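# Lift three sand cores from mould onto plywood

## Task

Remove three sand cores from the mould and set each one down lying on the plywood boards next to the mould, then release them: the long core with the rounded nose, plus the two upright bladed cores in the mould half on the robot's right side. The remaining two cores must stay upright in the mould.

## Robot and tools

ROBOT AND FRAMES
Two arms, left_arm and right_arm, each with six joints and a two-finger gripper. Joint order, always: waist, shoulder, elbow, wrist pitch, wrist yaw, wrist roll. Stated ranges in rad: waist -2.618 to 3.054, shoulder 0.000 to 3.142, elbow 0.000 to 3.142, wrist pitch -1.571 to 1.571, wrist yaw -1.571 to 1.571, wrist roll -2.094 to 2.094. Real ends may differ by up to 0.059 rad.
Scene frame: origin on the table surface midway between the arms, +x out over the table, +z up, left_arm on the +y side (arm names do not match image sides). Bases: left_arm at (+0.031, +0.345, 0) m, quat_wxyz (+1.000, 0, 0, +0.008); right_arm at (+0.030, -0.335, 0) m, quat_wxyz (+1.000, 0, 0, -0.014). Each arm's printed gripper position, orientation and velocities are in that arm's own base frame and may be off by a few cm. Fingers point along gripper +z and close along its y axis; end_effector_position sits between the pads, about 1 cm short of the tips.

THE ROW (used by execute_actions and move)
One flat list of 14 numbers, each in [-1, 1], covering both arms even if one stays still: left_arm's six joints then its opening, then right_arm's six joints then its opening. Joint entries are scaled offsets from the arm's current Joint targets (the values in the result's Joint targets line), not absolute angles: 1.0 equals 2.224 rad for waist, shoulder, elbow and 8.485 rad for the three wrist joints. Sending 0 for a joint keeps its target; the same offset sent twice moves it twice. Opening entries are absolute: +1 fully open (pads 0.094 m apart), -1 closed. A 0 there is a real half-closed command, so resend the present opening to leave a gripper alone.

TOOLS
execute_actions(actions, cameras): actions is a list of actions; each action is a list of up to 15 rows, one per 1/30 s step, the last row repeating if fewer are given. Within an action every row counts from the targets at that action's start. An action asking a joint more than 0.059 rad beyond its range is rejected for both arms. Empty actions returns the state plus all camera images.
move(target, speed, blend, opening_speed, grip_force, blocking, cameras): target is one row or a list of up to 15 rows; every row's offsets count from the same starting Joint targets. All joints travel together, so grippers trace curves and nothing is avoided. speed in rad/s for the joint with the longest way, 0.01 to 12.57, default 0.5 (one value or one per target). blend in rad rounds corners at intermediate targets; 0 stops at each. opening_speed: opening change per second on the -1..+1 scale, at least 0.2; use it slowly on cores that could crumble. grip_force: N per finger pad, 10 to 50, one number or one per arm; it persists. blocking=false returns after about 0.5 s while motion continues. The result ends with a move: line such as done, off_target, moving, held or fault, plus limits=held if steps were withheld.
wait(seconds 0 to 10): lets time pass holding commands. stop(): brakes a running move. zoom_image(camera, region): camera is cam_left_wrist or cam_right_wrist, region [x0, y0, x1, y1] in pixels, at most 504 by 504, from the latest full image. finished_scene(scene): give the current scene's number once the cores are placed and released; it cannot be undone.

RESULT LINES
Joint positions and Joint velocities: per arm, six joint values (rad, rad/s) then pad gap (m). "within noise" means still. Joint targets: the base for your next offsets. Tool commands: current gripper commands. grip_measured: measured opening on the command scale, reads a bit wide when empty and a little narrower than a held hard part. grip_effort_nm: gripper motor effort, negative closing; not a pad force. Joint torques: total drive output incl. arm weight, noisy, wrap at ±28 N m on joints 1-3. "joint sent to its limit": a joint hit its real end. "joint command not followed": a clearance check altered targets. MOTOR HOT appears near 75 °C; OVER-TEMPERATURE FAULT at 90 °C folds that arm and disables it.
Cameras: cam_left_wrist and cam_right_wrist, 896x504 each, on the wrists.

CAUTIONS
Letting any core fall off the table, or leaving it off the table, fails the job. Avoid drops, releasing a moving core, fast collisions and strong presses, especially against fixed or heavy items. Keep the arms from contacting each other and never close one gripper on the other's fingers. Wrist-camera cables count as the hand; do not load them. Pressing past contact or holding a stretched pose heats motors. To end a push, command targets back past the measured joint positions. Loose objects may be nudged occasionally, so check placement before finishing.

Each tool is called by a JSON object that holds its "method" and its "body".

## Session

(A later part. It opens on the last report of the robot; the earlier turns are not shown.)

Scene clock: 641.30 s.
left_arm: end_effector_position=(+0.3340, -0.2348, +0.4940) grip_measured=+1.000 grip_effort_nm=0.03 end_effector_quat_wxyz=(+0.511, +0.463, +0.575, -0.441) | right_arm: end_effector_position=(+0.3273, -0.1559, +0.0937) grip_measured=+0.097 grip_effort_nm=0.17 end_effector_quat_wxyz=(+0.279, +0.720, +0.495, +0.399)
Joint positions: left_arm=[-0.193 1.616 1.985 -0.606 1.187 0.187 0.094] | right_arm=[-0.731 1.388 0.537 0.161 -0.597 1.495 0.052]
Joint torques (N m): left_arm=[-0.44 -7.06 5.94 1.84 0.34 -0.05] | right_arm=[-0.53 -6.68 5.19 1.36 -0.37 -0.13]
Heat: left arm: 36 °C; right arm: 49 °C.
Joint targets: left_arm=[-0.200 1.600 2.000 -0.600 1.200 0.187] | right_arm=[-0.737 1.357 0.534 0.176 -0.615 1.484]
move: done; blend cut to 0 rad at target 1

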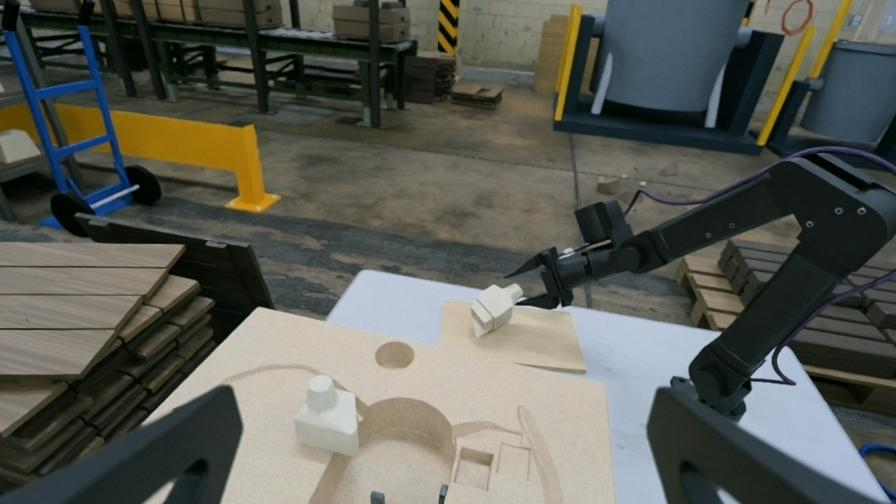

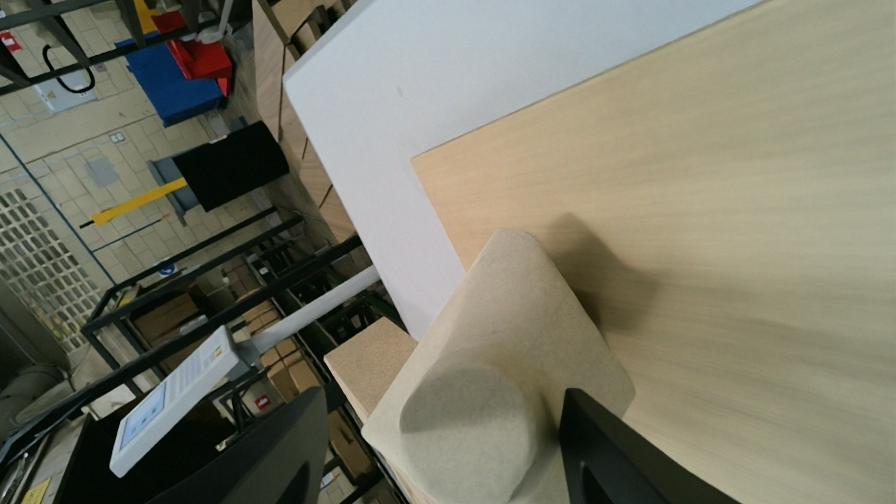

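{"method": "move", "body": {"target": [0, 0, 0, 0, 0, 0, 1.0, 0, 0, 0, 0, 0, 0, -0.7], "opening_speed": 0.3, "grip_force": [50, 25], "cameras": ["all"]}}

{"method": "zoom_image", "body": {"camera": "cam_left_wrist", "region": [440, 275, 530, 345]}}

{"method": "zoom_image", "body": {"camera": "cam_right_wrist", "region": [280, 200, 700, 504]}}

Scene clock: 656.40 s.
left_arm: end_effector_position=(+0.3340, -0.2348, +0.4940) grip_measured=+1.000 grip_effort_nm=0.03 end_effector_quat_wxyz=(+0.511, +0.463, +0.575, -0.441) | right_arm: end_effector_position=(+0.3269, -0.1549, +0.0931) grip_measured=-0.270 grip_effort_nm=-0.54 end_effector_quat_wxyz=(+0.276, +0.720, +0.495, +0.399)
Joint positions: left_arm=[-0.193 1.616 1.985 -0.606 1.187 0.187 0.094] | right_arm=[-0.731 1.388 0.537 0.156 -0.6 1.494 0.034]
Joint torques (N m): left_arm=[-0.54 -6.98 6 1.83 0.32 -0.08] | right_arm=[-0.59 -6.68 5.19 1.42 -0.33 -0.15]
Heat: left arm: 36 °C; right arm: 48 °C.
Joint targets: left_arm=[-0.200 1.600 2.000 -0.600 1.200 0.187] | right_arm=[-0.737 1.357 0.534 0.176 -0.615 1.484]
grip_force (N): 50, 25
move: done

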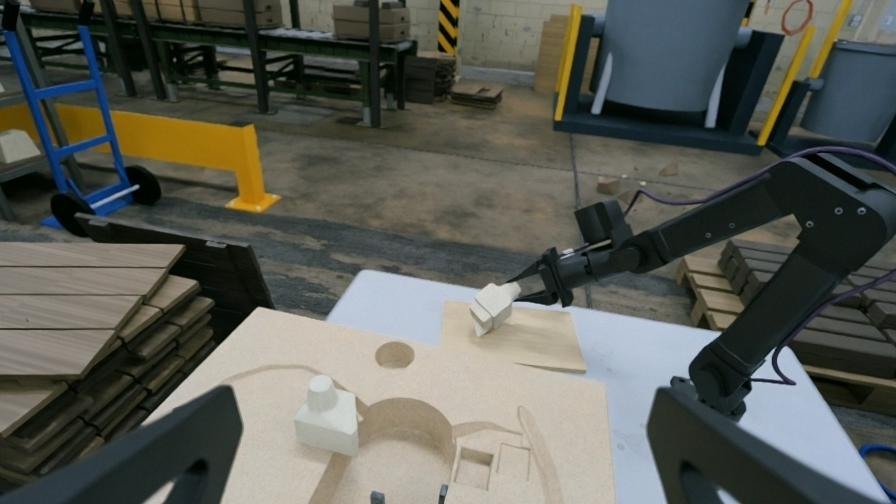

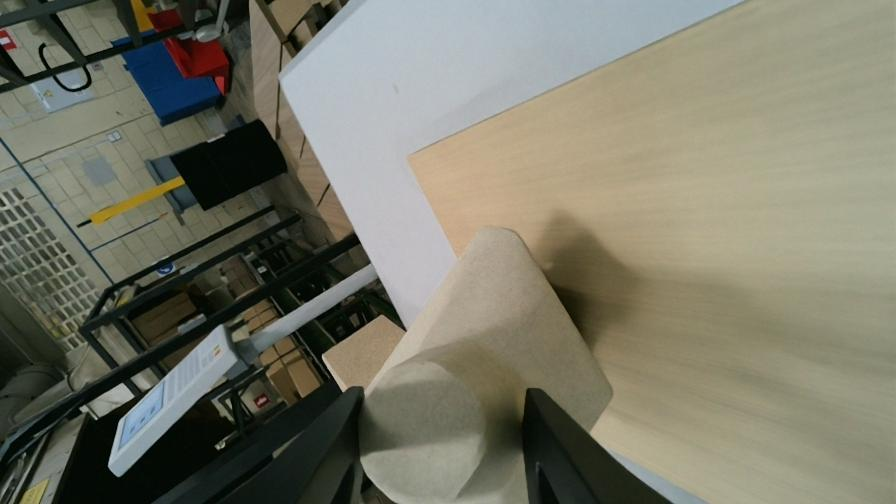

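Scaled by 5.600.

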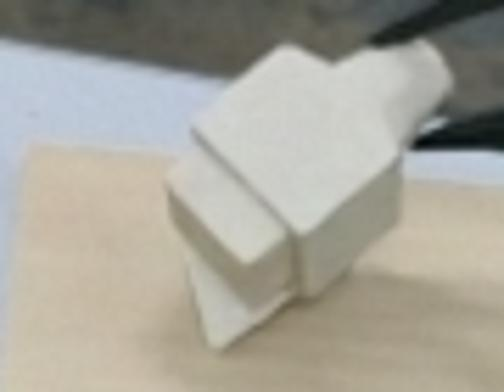

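Scaled by 1.200.

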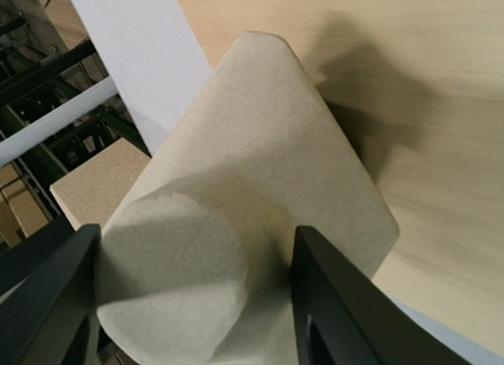

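{"method": "move", "body": {"target": [[0, 0, 0, 0, 0, 0, 1.0, 0.0301, 0.0058, 0.0567, -0.006, 0.0065, 0.0078, -0.7], [0, 0, 0, 0, 0, 0, 1.0, 0.0409, 0.0701, 0.0567, 0.0093, 0.0094, 0.009, -0.7]], "speed": 0.2, "blend": 0.02, "cameras": ["all"]}}

{"method": "zoom_image", "body": {"camera": "cam_left_wrist", "region": [440, 275, 530, 345]}}

Scene clock: 713.33 s.
left_arm: end_effector_position=(+0.3340, -0.2348, +0.4940) grip_measured=+1.000 grip_effort_nm=0.03 end_effector_quat_wxyz=(+0.511, +0.463, +0.575, -0.441) | right_arm: end_effector_position=(+0.3623, -0.1594, +0.0972) grip_measured=-0.276 grip_effort_nm=-0.54 end_effector_quat_wxyz=(+0.280, +0.718, +0.493, +0.403)
Joint positions: left_arm=[-0.193 1.616 1.985 -0.606 1.187 0.187 0.094] | right_arm=[-0.655 1.503 0.631 0.222 -0.544 1.558 0.034]
Joint torques (N m): left_arm=[-0.5 -7.04 5.89 1.84 0.33 -0.06] | right_arm=[0.75 -4.23 7.68 1.59 -0.09 -0.02]
Heat: left arm: 37 °C; right arm: 48 °C.
Joint targets: left_arm=[-0.200 1.600 2.000 -0.600 1.200 0.187] | right_arm=[-0.646 1.513 0.660 0.255 -0.536 1.560]
grip_force (N): 50, 25
move: done

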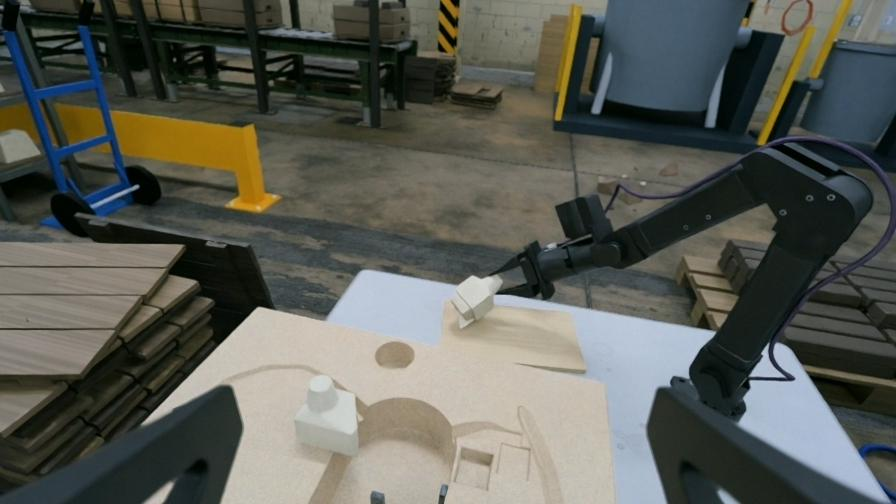

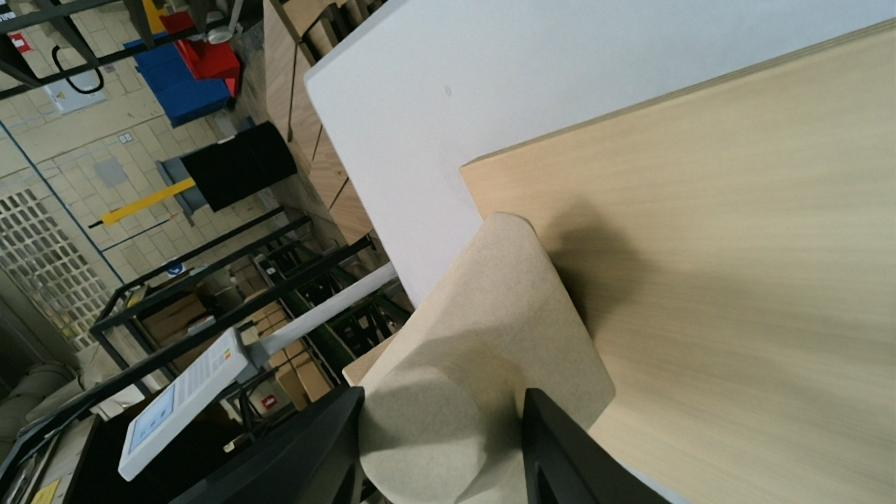

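Scaled by 5.600.

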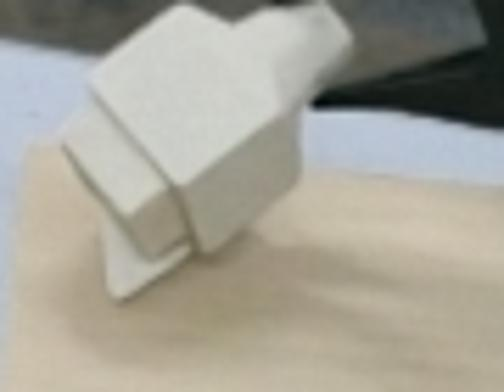

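{"method": "move", "body": {"target": [0, 0, 0, 0, 0, 0, 1.0, -0.006, 0.022, -0.018, 0.007, -0.0015, -0.001, -0.7], "speed": 0.1, "grip_force": [50, 12], "cameras": ["cam_left_wrist", "cam_right_wrist"]}}

{"method": "zoom_image", "body": {"camera": "cam_left_wrist", "region": [440, 275, 530, 345]}}

Scene clock: 722.50 s.
left_arm: end_effector_position=(+0.3340, -0.2348, +0.4940) grip_measured=+1.000 grip_effort_nm=0.03 end_effector_quat_wxyz=(+0.511, +0.463, +0.575, -0.441) | right_arm: end_effector_position=(+0.3684, -0.1641, +0.0916) grip_measured=-0.276 grip_effort_nm=-0.31 end_effector_quat_wxyz=(+0.288, +0.714, +0.493, +0.406)
Joint positions: left_arm=[-0.193 1.616 1.985 -0.606 1.187 0.187 0.094] | right_arm=[-0.655 1.55 0.631 0.288 -0.544 1.559 0.034]
Joint torques (N m): left_arm=[-0.51 -7.01 5.89 1.83 0.34 -0.06] | right_arm=[-0.4 -4.41 4.4 1.54 -0.2 -0.11]
Heat: left arm: 38 °C; right arm: 48 °C.
Joint targets: left_arm=[-0.200 1.600 2.000 -0.600 1.200 0.187] | right_arm=[-0.660 1.562 0.620 0.315 -0.548 1.552]
grip_force (N): 50, 12
move: done

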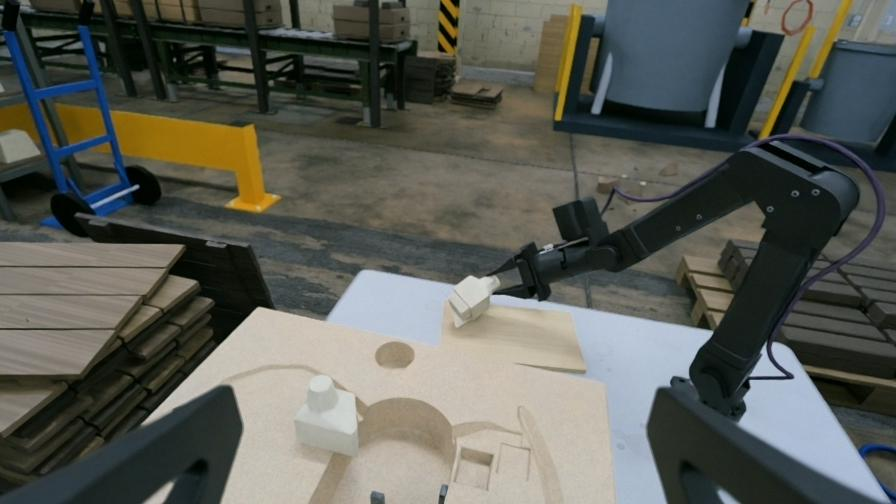

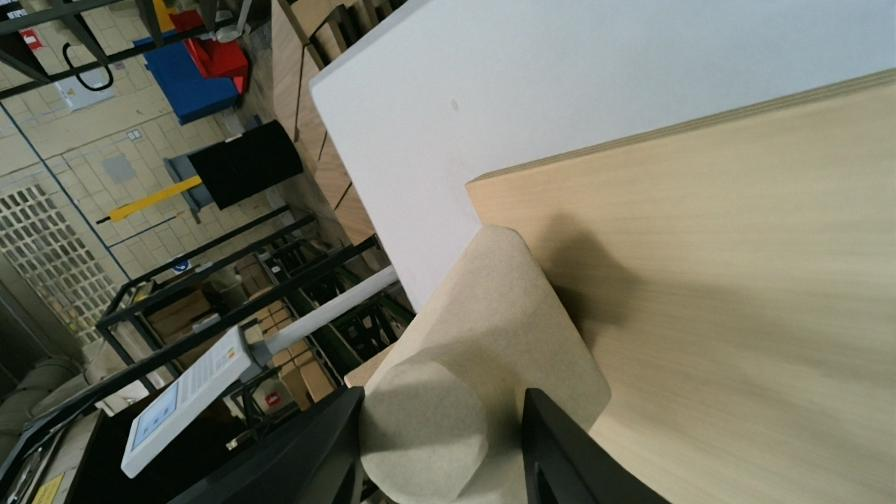

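Scaled by 5.600.

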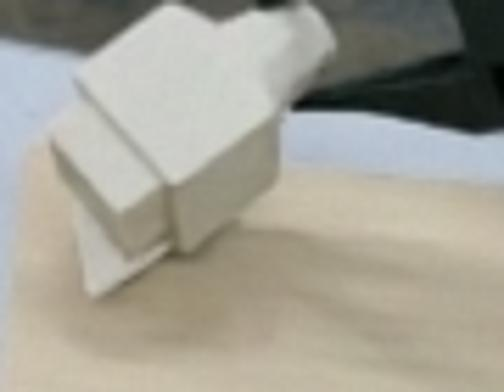

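{"method": "zoom_image", "body": {"camera": "cam_right_wrist", "region": [340, 200, 640, 504]}}

Scaled by 1.658.

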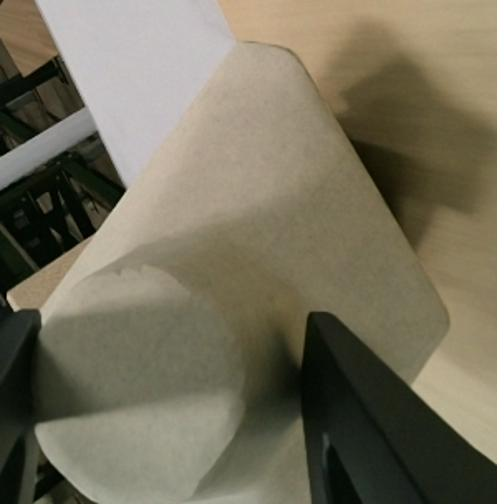

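{"method": "move", "body": {"target": [0, 0, 0, 0, 0, 0, 1.0, 0, 0, 0, 0, 0, 0, 0.06], "opening_speed": 0.25, "grip_force": [50, 50], "cameras": ["cam_right_wrist"]}}

{"method": "move", "body": {"target": [0, 0, 0, 0, 0, 0, 1.0, -0.0169, 0.011, -0.0036, 0.0007, -0.0025, -0.0047, 0.06], "speed": 0.06, "cameras": ["all"]}}

{"method": "zoom_image", "body": {"camera": "cam_left_wrist", "region": [440, 275, 530, 345]}}

Scene clock: 781.17 s.
left_arm: end_effector_position=(+0.3340, -0.2348, +0.4940) grip_measured=+1.000 grip_effort_nm=0.03 end_effector_quat_wxyz=(+0.511, +0.463, +0.575, -0.441) | right_arm: end_effector_position=(+0.3661, -0.1628, +0.0855) grip_measured=+0.057 grip_effort_nm=0.17 end_effector_quat_wxyz=(+0.282, +0.718, +0.493, +0.403)
Joint positions: left_arm=[-0.193 1.616 1.985 -0.606 1.187 0.187 0.094] | right_arm=[-0.655 1.557 0.622 0.288 -0.542 1.559 0.05]
Joint torques (N m): left_arm=[-0.47 -7.05 5.83 1.86 0.34 -0.05] | right_arm=[-0.4 -4.92 5.04 1.53 -0.22 -0.11]
Heat: left arm: 38 °C; right arm: 49 °C.
Joint targets: left_arm=[-0.200 1.600 2.000 -0.600 1.200 0.187] | right_arm=[-0.660 1.562 0.620 0.315 -0.548 1.552]
move: done
Images, in order (width x height): cam_right_wrist 896x504.

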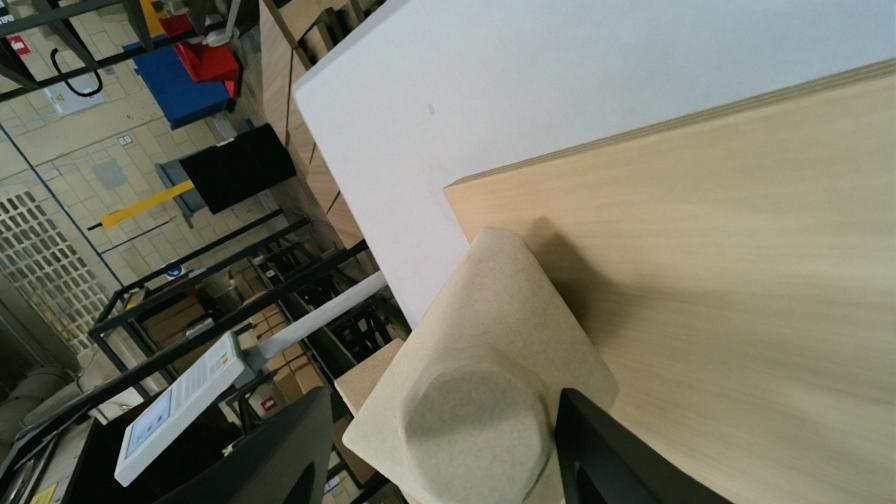

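Scene clock: 782.27 s.
left_arm: end_effector_position=(+0.3340, -0.2348, +0.4940) grip_measured=+1.000 grip_effort_nm=0.03 end_effector_quat_wxyz=(+0.511, +0.463, +0.575, -0.441) | right_arm: end_effector_position=(+0.3581, -0.1710, +0.0738) grip_measured=+0.057 grip_effort_nm=0.17 end_effector_quat_wxyz=(+0.278, +0.724, +0.494, +0.394)
Joint positions: left_arm=[-0.193 1.616 1.985 -0.606 1.187 0.187 0.094] | right_arm=[-0.689 1.583 0.614 0.288 -0.554 1.524 0.05]
Joint torques (N m): left_arm=[-0.53 -7.01 5.89 1.84 0.33 -0.06] | right_arm=[-0.7 -5.12 4.9 1.55 -0.31 -0.2]
Heat: left arm: 38 °C; right arm: 49 °C.
Joint targets: left_arm=[-0.200 1.600 2.000 -0.600 1.200 0.187] | right_arm=[-0.697 1.586 0.612 0.321 -0.570 1.512]
move: done

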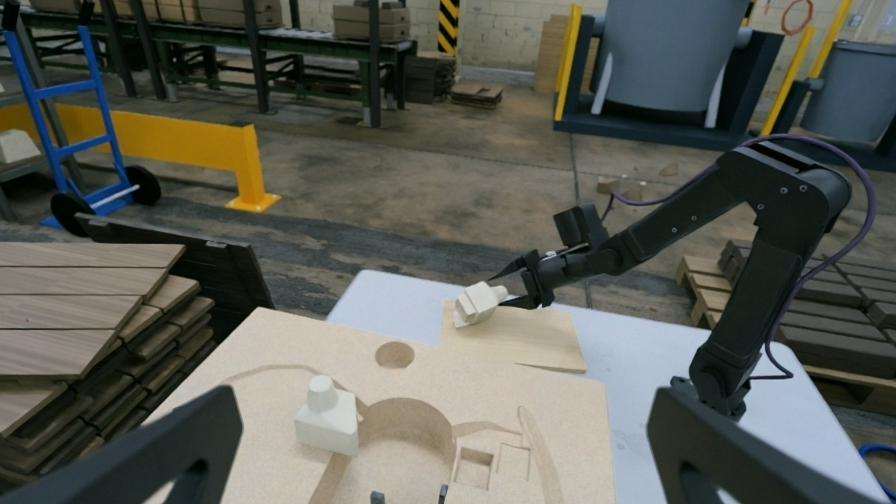

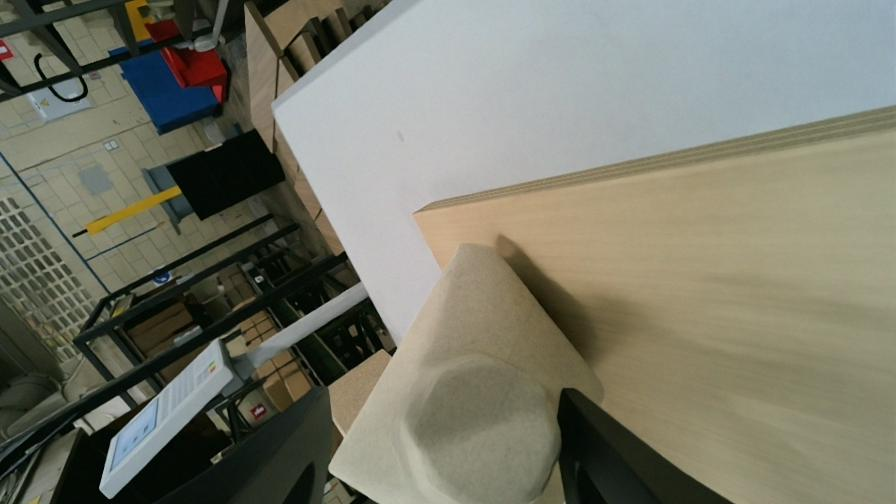

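Scaled by 5.600.

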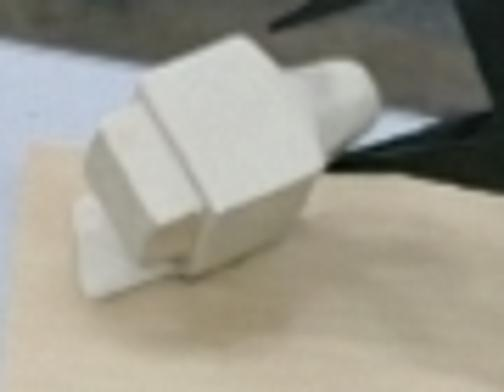

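{"method": "move", "body": {"target": [0, 0, 0, 0, 0, 0, 1.0, -0.0085, 0.0055, -0.0018, 0.0003, -0.0012, -0.0024, 0.06], "speed": 0.06, "cameras": ["all"]}}

{"method": "zoom_image", "body": {"camera": "cam_left_wrist", "region": [440, 275, 530, 345]}}

Scene clock: 786.27 s.
left_arm: end_effector_position=(+0.3340, -0.2348, +0.4940) grip_measured=+1.000 grip_effort_nm=0.03 end_effector_quat_wxyz=(+0.511, +0.463, +0.575, -0.441) | right_arm: end_effector_position=(+0.3549, -0.1756, +0.0700) grip_measured=+0.057 grip_effort_nm=0.17 end_effector_quat_wxyz=(+0.278, +0.724, +0.495, +0.391)
Joint positions: left_arm=[-0.193 1.616 1.985 -0.606 1.187 0.187 0.094] | right_arm=[-0.708 1.595 0.614 0.288 -0.565 1.504 0.05]
Joint torques (N m): left_arm=[-0.49 -6.99 5.9 1.84 0.37 -0.08] | right_arm=[-0.75 -5.14 4.55 1.56 -0.34 -0.15]
Heat: left arm: 38 °C; right arm: 49 °C.
Joint targets: left_arm=[-0.200 1.600 2.000 -0.600 1.200 0.187] | right_arm=[-0.717 1.599 0.608 0.323 -0.580 1.491]
move: off_target (right_arm); right_arm: the wrist pitch is farthest, 0.036 rad from its target

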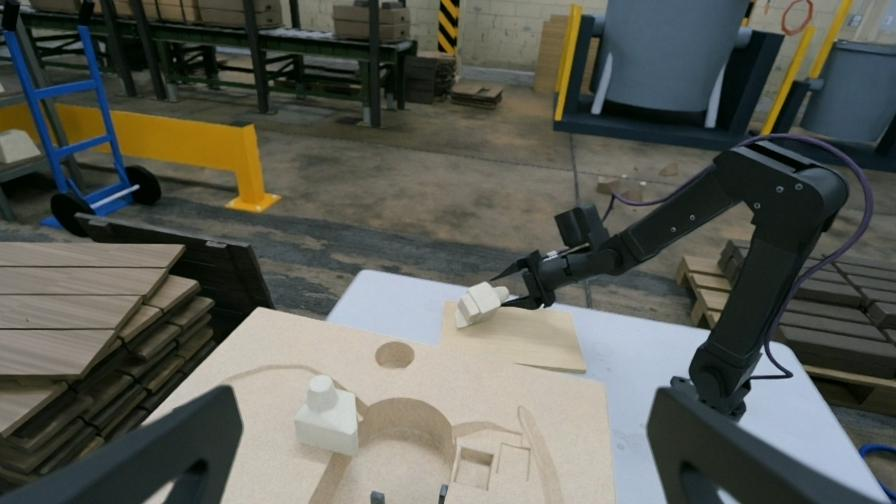

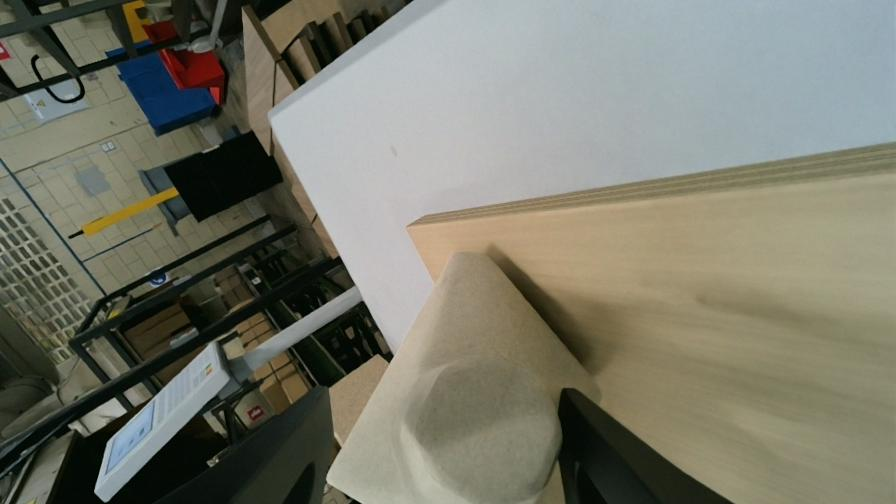

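Scaled by 5.600.

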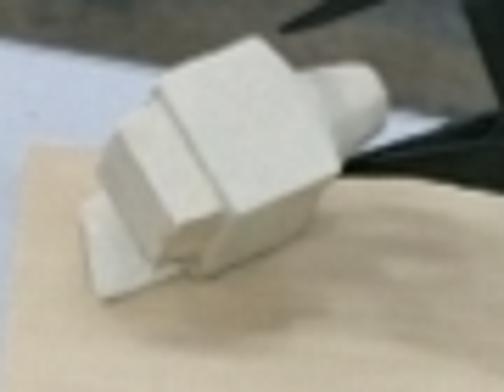

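{"method": "move", "body": {"target": [0, 0, 0, 0, 0, 0, 1.0, -0.002, 0.0085, -0.006, 0.0025, 0, 0, 0.06], "speed": 0.06, "cameras": ["all"]}}

{"method": "zoom_image", "body": {"camera": "cam_left_wrist", "region": [440, 275, 530, 345]}}

Scene clock: 789.67 s.
left_arm: end_effector_position=(+0.3340, -0.2348, +0.4940) grip_measured=+1.000 grip_effort_nm=0.03 end_effector_quat_wxyz=(+0.511, +0.463, +0.575, -0.441) | right_arm: end_effector_position=(+0.3513, -0.1743, +0.0614) grip_measured=+0.057 grip_effort_nm=0.17 end_effector_quat_wxyz=(+0.270, +0.729, +0.494, +0.389)
Joint positions: left_arm=[-0.193 1.616 1.985 -0.606 1.187 0.187 0.094] | right_arm=[-0.714 1.611 0.601 0.296 -0.569 1.503 0.05]
Joint torques (N m): left_arm=[-0.46 -7.05 5.91 1.84 0.33 -0.07] | right_arm=[-0.68 -4.96 4.41 1.67 -0.28 -0.18]
Heat: left arm: 38 °C; right arm: 49 °C.
Joint targets: left_arm=[-0.200 1.600 2.000 -0.600 1.200 0.187] | right_arm=[-0.721 1.617 0.595 0.344 -0.580 1.492]
move: off_target (right_arm); right_arm: the wrist pitch is farthest, 0.048 rad from its target

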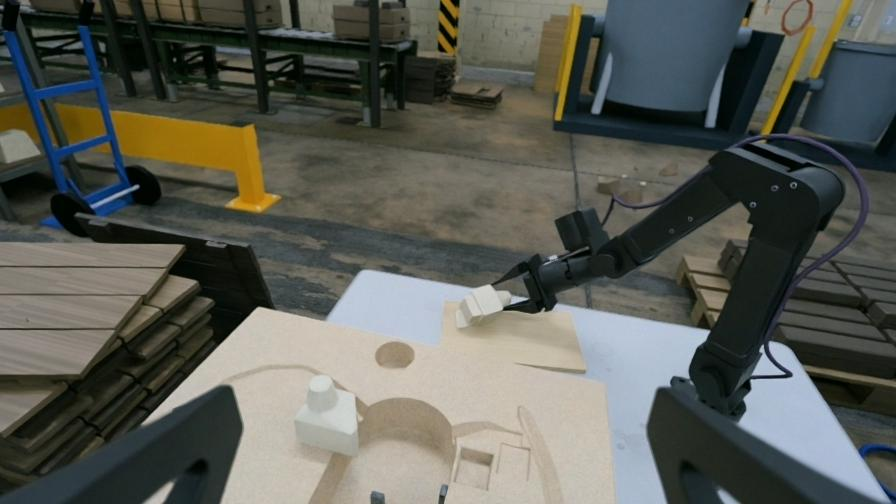

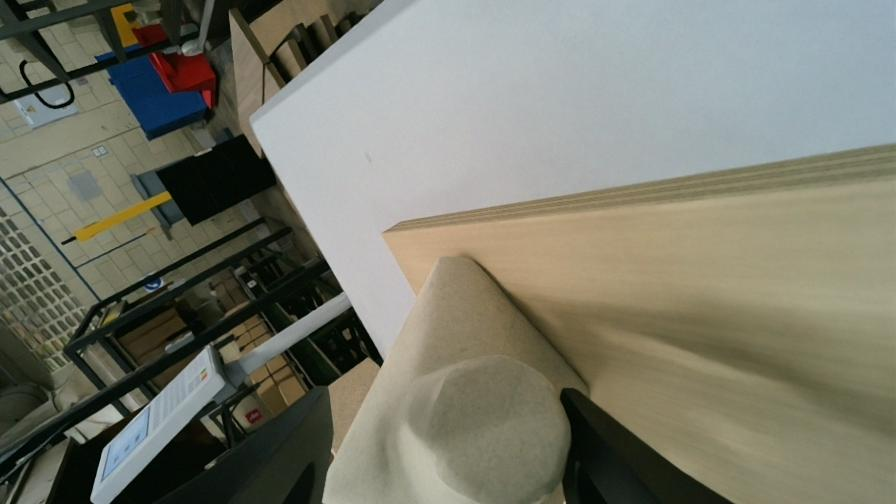

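Scaled by 5.600.

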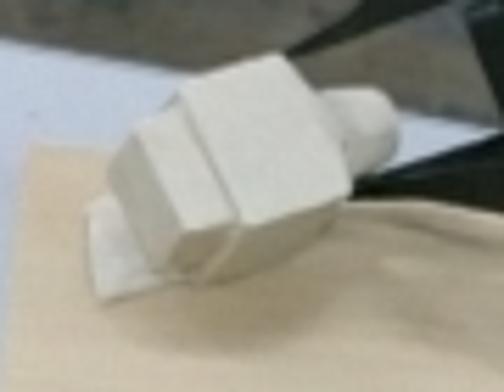

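{"method": "move", "body": {"target": [0, 0, 0, 0, 0, 0, 1.0, 0, 0.007, -0.005, 0.0018, 0, 0, 0.06], "speed": 0.06, "cameras": ["all"]}}

{"method": "zoom_image", "body": {"camera": "cam_left_wrist", "region": [440, 275, 530, 345]}}

Scene clock: 793.83 s.
left_arm: end_effector_position=(+0.3340, -0.2348, +0.4940) grip_measured=+1.000 grip_effort_nm=0.03 end_effector_quat_wxyz=(+0.511, +0.463, +0.575, -0.441) | right_arm: end_effector_position=(+0.3524, -0.1739, +0.0600) grip_measured=+0.057 grip_effort_nm=0.17 end_effector_quat_wxyz=(+0.274, +0.725, +0.495, +0.393)
Joint positions: left_arm=[-0.193 1.616 1.985 -0.606 1.187 0.187 0.094] | right_arm=[-0.714 1.622 0.591 0.329 -0.575 1.503 0.05]
Joint torques (N m): left_arm=[-0.42 -7.01 5.86 1.84 0.34 -0.08] | right_arm=[-0.68 -4.63 4.22 1.47 -0.22 -0.16]
Heat: left arm: 38 °C; right arm: 49 °C.
Joint targets: left_arm=[-0.200 1.600 2.000 -0.600 1.200 0.187] | right_arm=[-0.721 1.633 0.584 0.360 -0.580 1.492]
move: done

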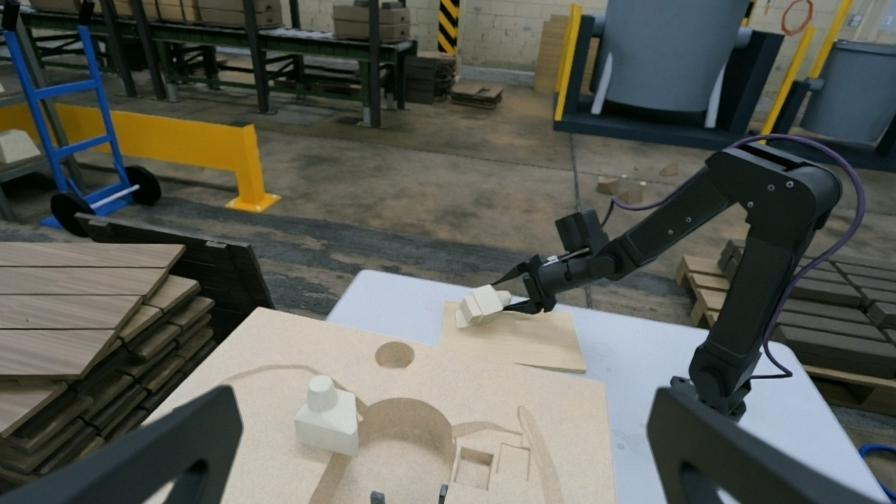

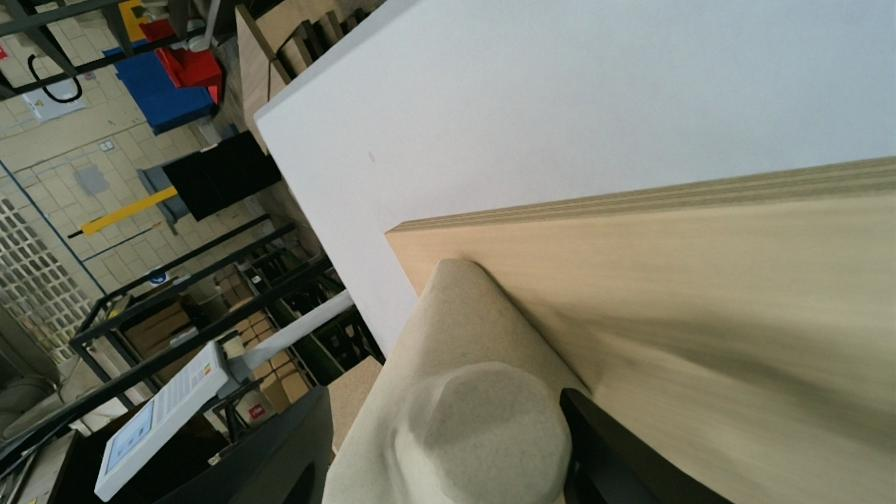

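Scaled by 5.600.

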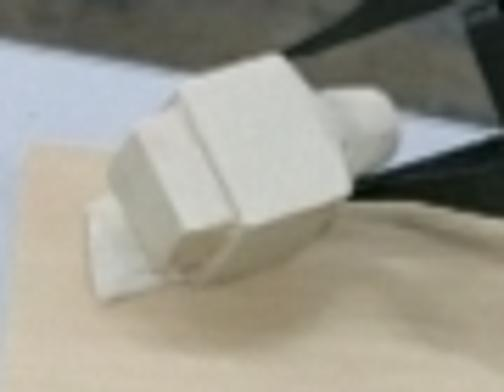

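{"method": "move", "body": {"target": [[0, 0, 0, 0, 0, 0, 1.0, 0, -0.0099, 0, 0, 0, 0, 0.06], [0, 0, 0, 0, 0, 0, 1.0, -0.0243, -0.0378, -0.022, -0.0034, -0.0053, -0.0047, 0.06]], "speed": 0.06, "blend": 0.01, "cameras": ["all"]}}

{"method": "zoom_image", "body": {"camera": "cam_left_wrist", "region": [440, 275, 530, 345]}}

Scene clock: 819.57 s.
left_arm: end_effector_position=(+0.3340, -0.2348, +0.4940) grip_measured=+1.000 grip_effort_nm=0.03 end_effector_quat_wxyz=(+0.511, +0.463, +0.575, -0.441) | right_arm: end_effector_position=(+0.3356, -0.1774, +0.0633) grip_measured=+0.057 grip_effort_nm=0.17 end_effector_quat_wxyz=(+0.283, +0.720, +0.494, +0.397)
Joint positions: left_arm=[-0.193 1.616 1.985 -0.606 1.187 0.187 0.094] | right_arm=[-0.768 1.575 0.544 0.332 -0.618 1.467 0.05]
Joint torques (N m): left_arm=[-0.54 -7.08 5.87 1.84 0.34 -0.08] | right_arm=[-0.62 -7.25 4.1 1.2 -0.26 -0.19]
Heat: left arm: 39 °C; right arm: 49 °C.
Joint targets: left_arm=[-0.200 1.600 2.000 -0.600 1.200 0.187] | right_arm=[-0.775 1.549 0.535 0.331 -0.624 1.452]
move: done

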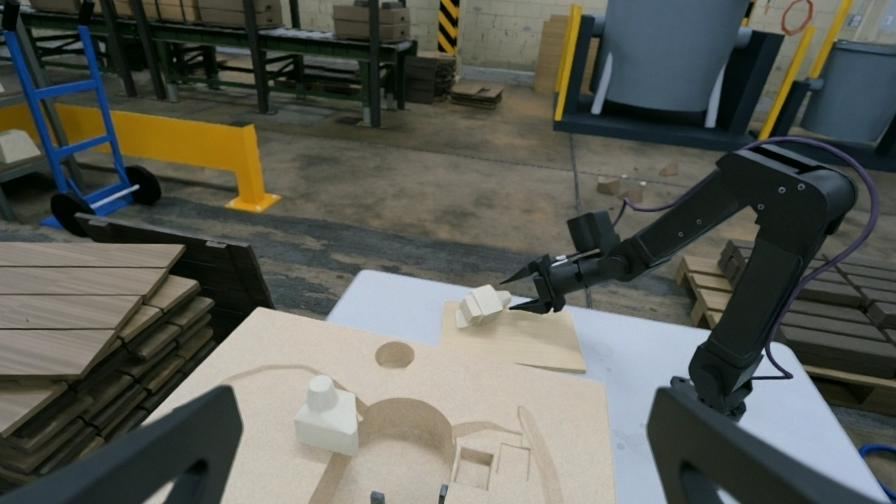

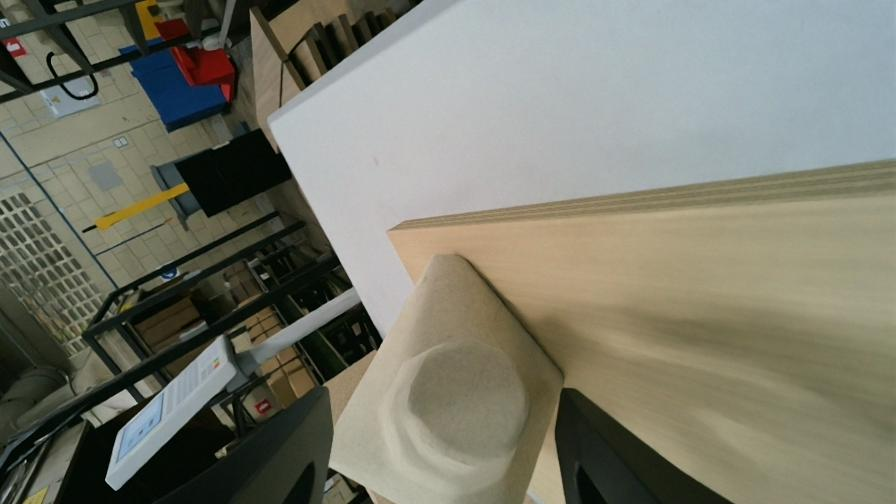

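Scaled by 5.600.

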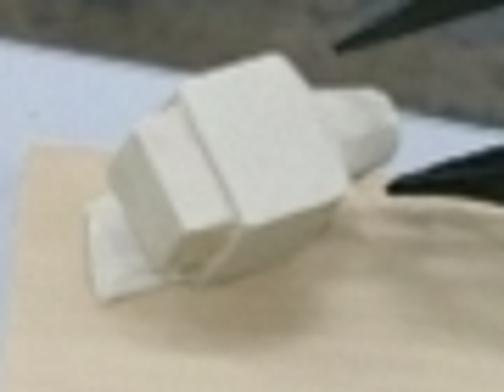

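{"method": "move", "body": {"target": [0, 0, 0, 0, 0, 0, 1.0, -0.0683, -0.1142, 0.0022, -0.0402, -0.0119, -0.0176, 0.06], "speed": 0.25, "cameras": ["all"]}}

{"method": "zoom_image", "body": {"camera": "cam_left_wrist", "region": [440, 275, 530, 345]}}

Scene clock: 825.53 s.
left_arm: end_effector_position=(+0.3340, -0.2348, +0.4940) grip_measured=+1.000 grip_effort_nm=0.03 end_effector_quat_wxyz=(+0.511, +0.463, +0.575, -0.441) | right_arm: end_effector_position=(+0.2879, -0.1813, +0.1024) grip_measured=+0.057 grip_effort_nm=0.17 end_effector_quat_wxyz=(+0.294, +0.716, +0.500, +0.388)
Joint positions: left_arm=[-0.193 1.616 1.985 -0.606 1.187 0.187 0.094] | right_arm=[-0.921 1.315 0.544 0 -0.716 1.316 0.05]
Joint torques (N m): left_arm=[-0.5 -6.98 5.93 1.85 0.33 -0.05] | right_arm=[-0.59 -5.31 5.2 1.02 -0.32 -0.15]
Heat: left arm: 39 °C; right arm: 48 °C.
Joint targets: left_arm=[-0.200 1.600 2.000 -0.600 1.200 0.187] | right_arm=[-0.927 1.295 0.540 -0.010 -0.726 1.302]
move: done

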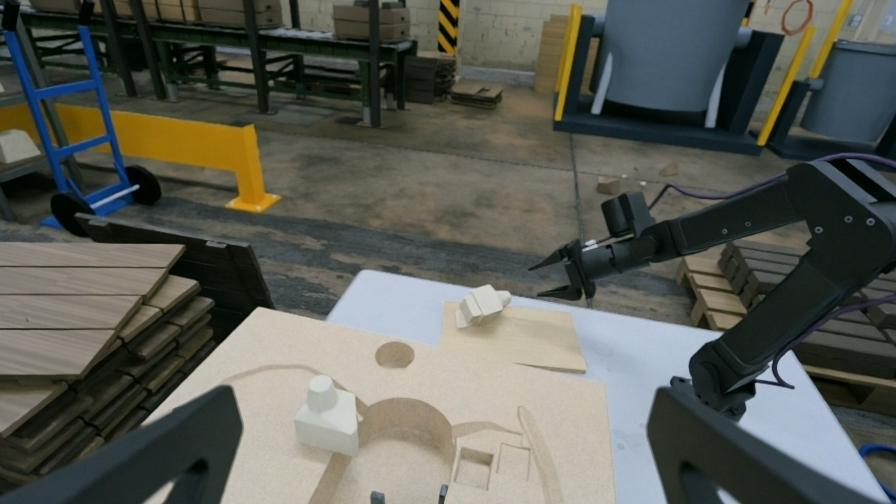

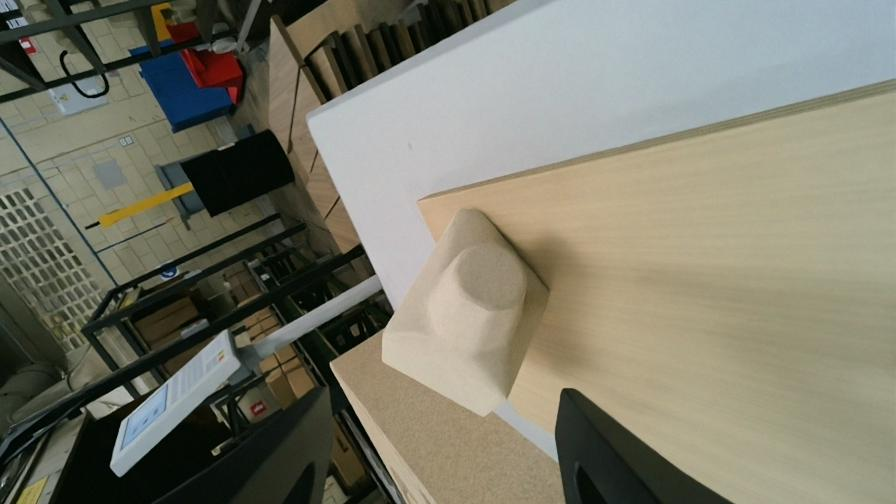

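Scaled by 5.600.

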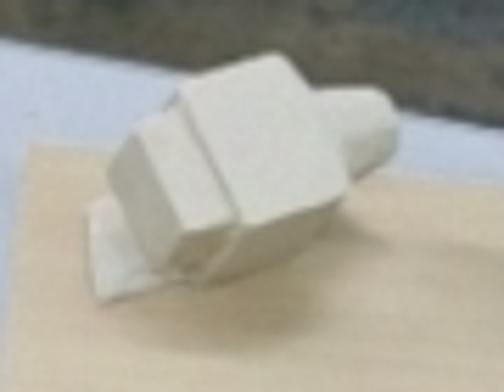

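{"method": "move", "body": {"target": [[0, 0, 0, 0, 0, 0, 1.0, 0.0571, -0.0877, 0.1619, -0.0224, 0.0384, -0.0592, 1.0], [0, 0, 0, 0, 0, 0, 1.0, 0.5067, 0.0472, 0.2968, -0.046, 0.1091, -0.1299, 1.0], [0, 0, 0, 0, 0, 0, 1.0, 0.6746, 0.216, 0.3512, -0.005, 0.142, -0.1219, 1.0]], "speed": 0.6, "blend": [0.1, 0.1, 0], "opening_speed": 1.0, "cameras": ["all"]}}

Scene clock: 857.00 s.
left_arm: end_effector_position=(+0.3340, -0.2348, +0.4940) grip_measured=+1.000 grip_effort_nm=0.03 end_effector_quat_wxyz=(+0.511, +0.463, +0.575, -0.441) | right_arm: end_effector_position=(+0.4734, +0.2134, +0.1936) grip_measured=+0.997 grip_effort_nm=0.17 end_effector_quat_wxyz=(+0.512, -0.027, +0.859, +0.005)
Joint positions: left_arm=[-0.193 1.616 1.985 -0.606 1.187 0.187 0.094] | right_arm=[0.579 1.771 1.29 -0.081 0.468 0.256 0.094]
Joint torques (N m): left_arm=[-0.49 -7.01 5.9 1.86 0.34 -0.07] | right_arm=[-0.46 -7.76 8.7 1.64 0.26 0.11]
Heat: left arm: 39 °C; right arm: 45 °C.
Joint targets: left_arm=[-0.200 1.600 2.000 -0.600 1.200 0.187] | right_arm=[0.574 1.775 1.321 -0.053 0.479 0.268]
move: done

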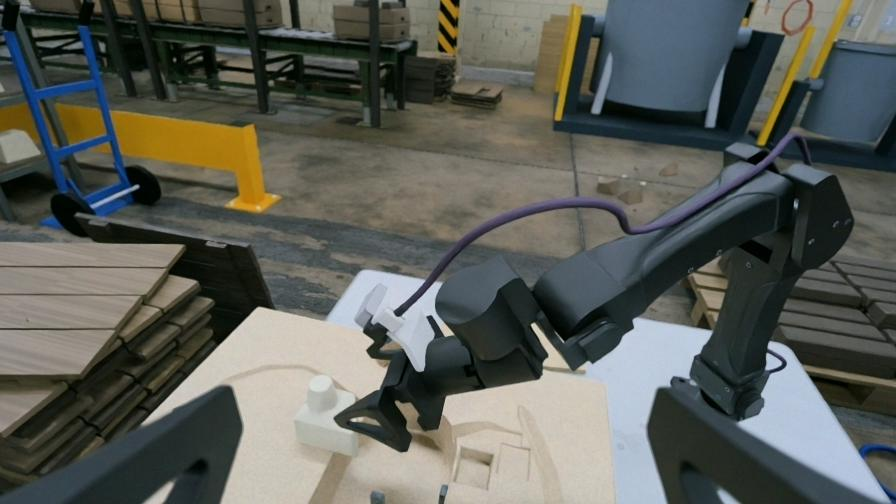

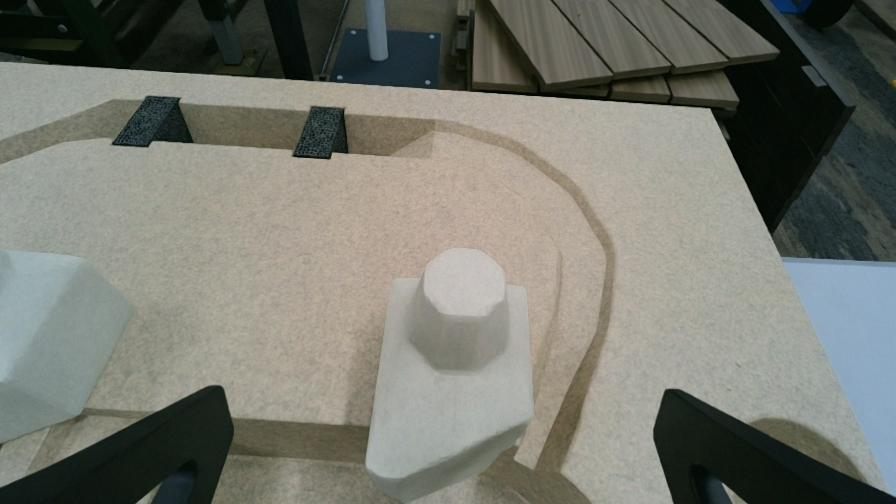

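{"method": "move", "body": {"target": [0, 0, 0, 0, 0, 0, 1.0, -0.0387, 0.0958, 0.0596, 0.0121, -0.0111, -0.0059, 1.0], "speed": 0.25, "cameras": ["cam_right_wrist"]}}

Scene clock: 870.03 s.
left_arm: end_effector_position=(+0.3340, -0.2348, +0.4940) grip_measured=+1.000 grip_effort_nm=0.03 end_effector_quat_wxyz=(+0.511, +0.463, +0.575, -0.441) | right_arm: end_effector_position=(+0.5321, +0.2087, +0.1618) grip_measured=+0.997 grip_effort_nm=0.17 end_effector_quat_wxyz=(+0.513, -0.020, +0.858, +0.012)
Joint positions: left_arm=[-0.193 1.616 1.985 -0.606 1.187 0.187 0.094] | right_arm=[0.492 1.975 1.419 0.02 0.389 0.222 0.094]
Joint torques (N m): left_arm=[-0.46 -6.98 5.87 1.86 0.36 -0.07] | right_arm=[-0.47 -8.64 8.87 1.67 0.06 -0.08]
Heat: left arm: 39 °C; right arm: 46 °C.
Joint targets: left_arm=[-0.200 1.600 2.000 -0.600 1.200 0.187] | right_arm=[0.488 1.988 1.453 0.050 0.385 0.218]
move: done
Images, in order (width x height): cam_right_wrist 896x504.

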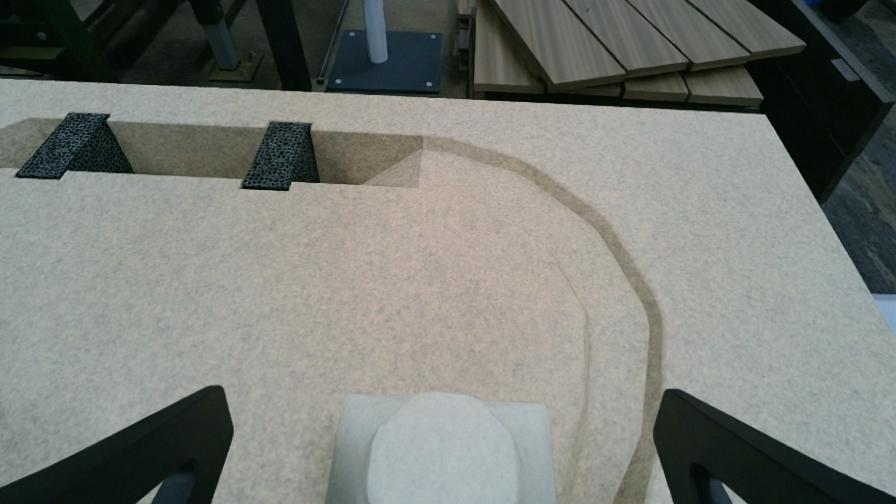

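{"method": "move", "body": {"target": [0, 0, 0, 0, 0, 0, 1.0, 0, 0, 0, 0, 0, 0, 0.0], "opening_speed": 0.8}}

{"method": "move", "body": {"target": [0, 0, 0, 0, 0, 0, 1.0, 0, 0, 0, 0, 0, 0, -0.7], "opening_speed": 0.3, "grip_force": [50, 40], "cameras": ["cam_right_wrist"]}}

Scene clock: 877.43 s.
left_arm: end_effector_position=(+0.3340, -0.2348, +0.4940) grip_measured=+1.000 grip_effort_nm=0.03 end_effector_quat_wxyz=(+0.511, +0.463, +0.575, -0.441) | right_arm: end_effector_position=(+0.5321, +0.2090, +0.1619) grip_measured=+0.003 grip_effort_nm=-0.12 end_effector_quat_wxyz=(+0.514, -0.021, +0.858, +0.013)
Joint positions: left_arm=[-0.193 1.616 1.985 -0.606 1.187 0.187 0.094] | right_arm=[0.492 1.975 1.419 0.021 0.388 0.221 0.047]
Joint torques (N m): left_arm=[-0.5 -6.97 5.97 1.86 0.34 -0.06] | right_arm=[-0.36 -8.64 8.87 1.65 0.06 -0.08]
Heat: left arm: 39 °C; right arm: 47 °C.
Joint targets: left_arm=[-0.200 1.600 2.000 -0.600 1.200 0.187] | right_arm=[0.488 1.988 1.453 0.050 0.385 0.218]
move: done

Scene clock: 879.97 s.
left_arm: end_effector_position=(+0.3340, -0.2348, +0.4940) grip_measured=+1.000 grip_effort_nm=0.03 end_effector_quat_wxyz=(+0.511, +0.463, +0.575, -0.441) | right_arm: end_effector_position=(+0.5321, +0.2090, +0.1619) grip_measured=-0.311 grip_effort_nm=-0.82 end_effector_quat_wxyz=(+0.514, -0.021, +0.858, +0.013)
Joint positions: left_arm=[-0.193 1.616 1.985 -0.606 1.187 0.187 0.094] | right_arm=[0.492 1.975 1.419 0.021 0.388 0.221 0.032]
Joint torques (N m): left_arm=[-0.44 -6.98 5.91 1.86 0.34 -0.08] | right_arm=[-0.38 -8.64 8.88 1.65 0.07 -0.07]
Heat: left arm: 39 °C; right arm: 47 °C.
Joint targets: left_arm=[-0.200 1.600 2.000 -0.600 1.200 0.187] | right_arm=[0.488 1.988 1.453 0.050 0.385 0.218]
grip_force (N): 50, 40
move: done
Images, in order (width x height): cam_right_wrist 896x504.

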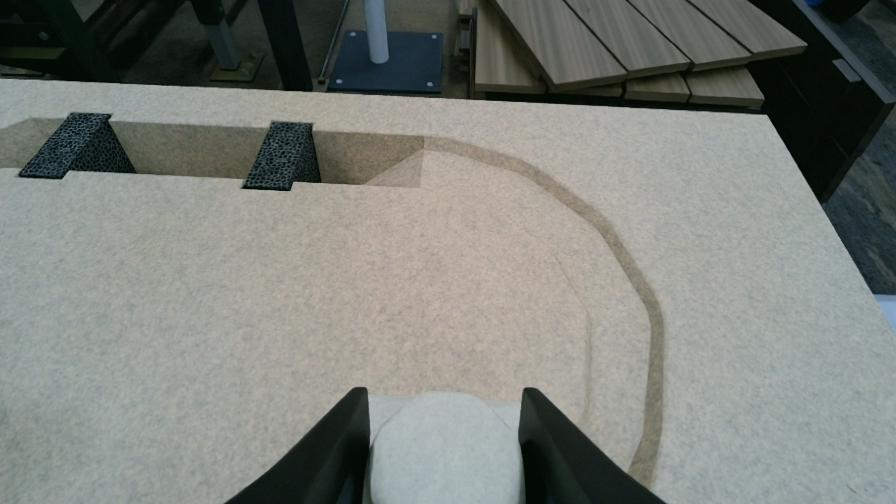

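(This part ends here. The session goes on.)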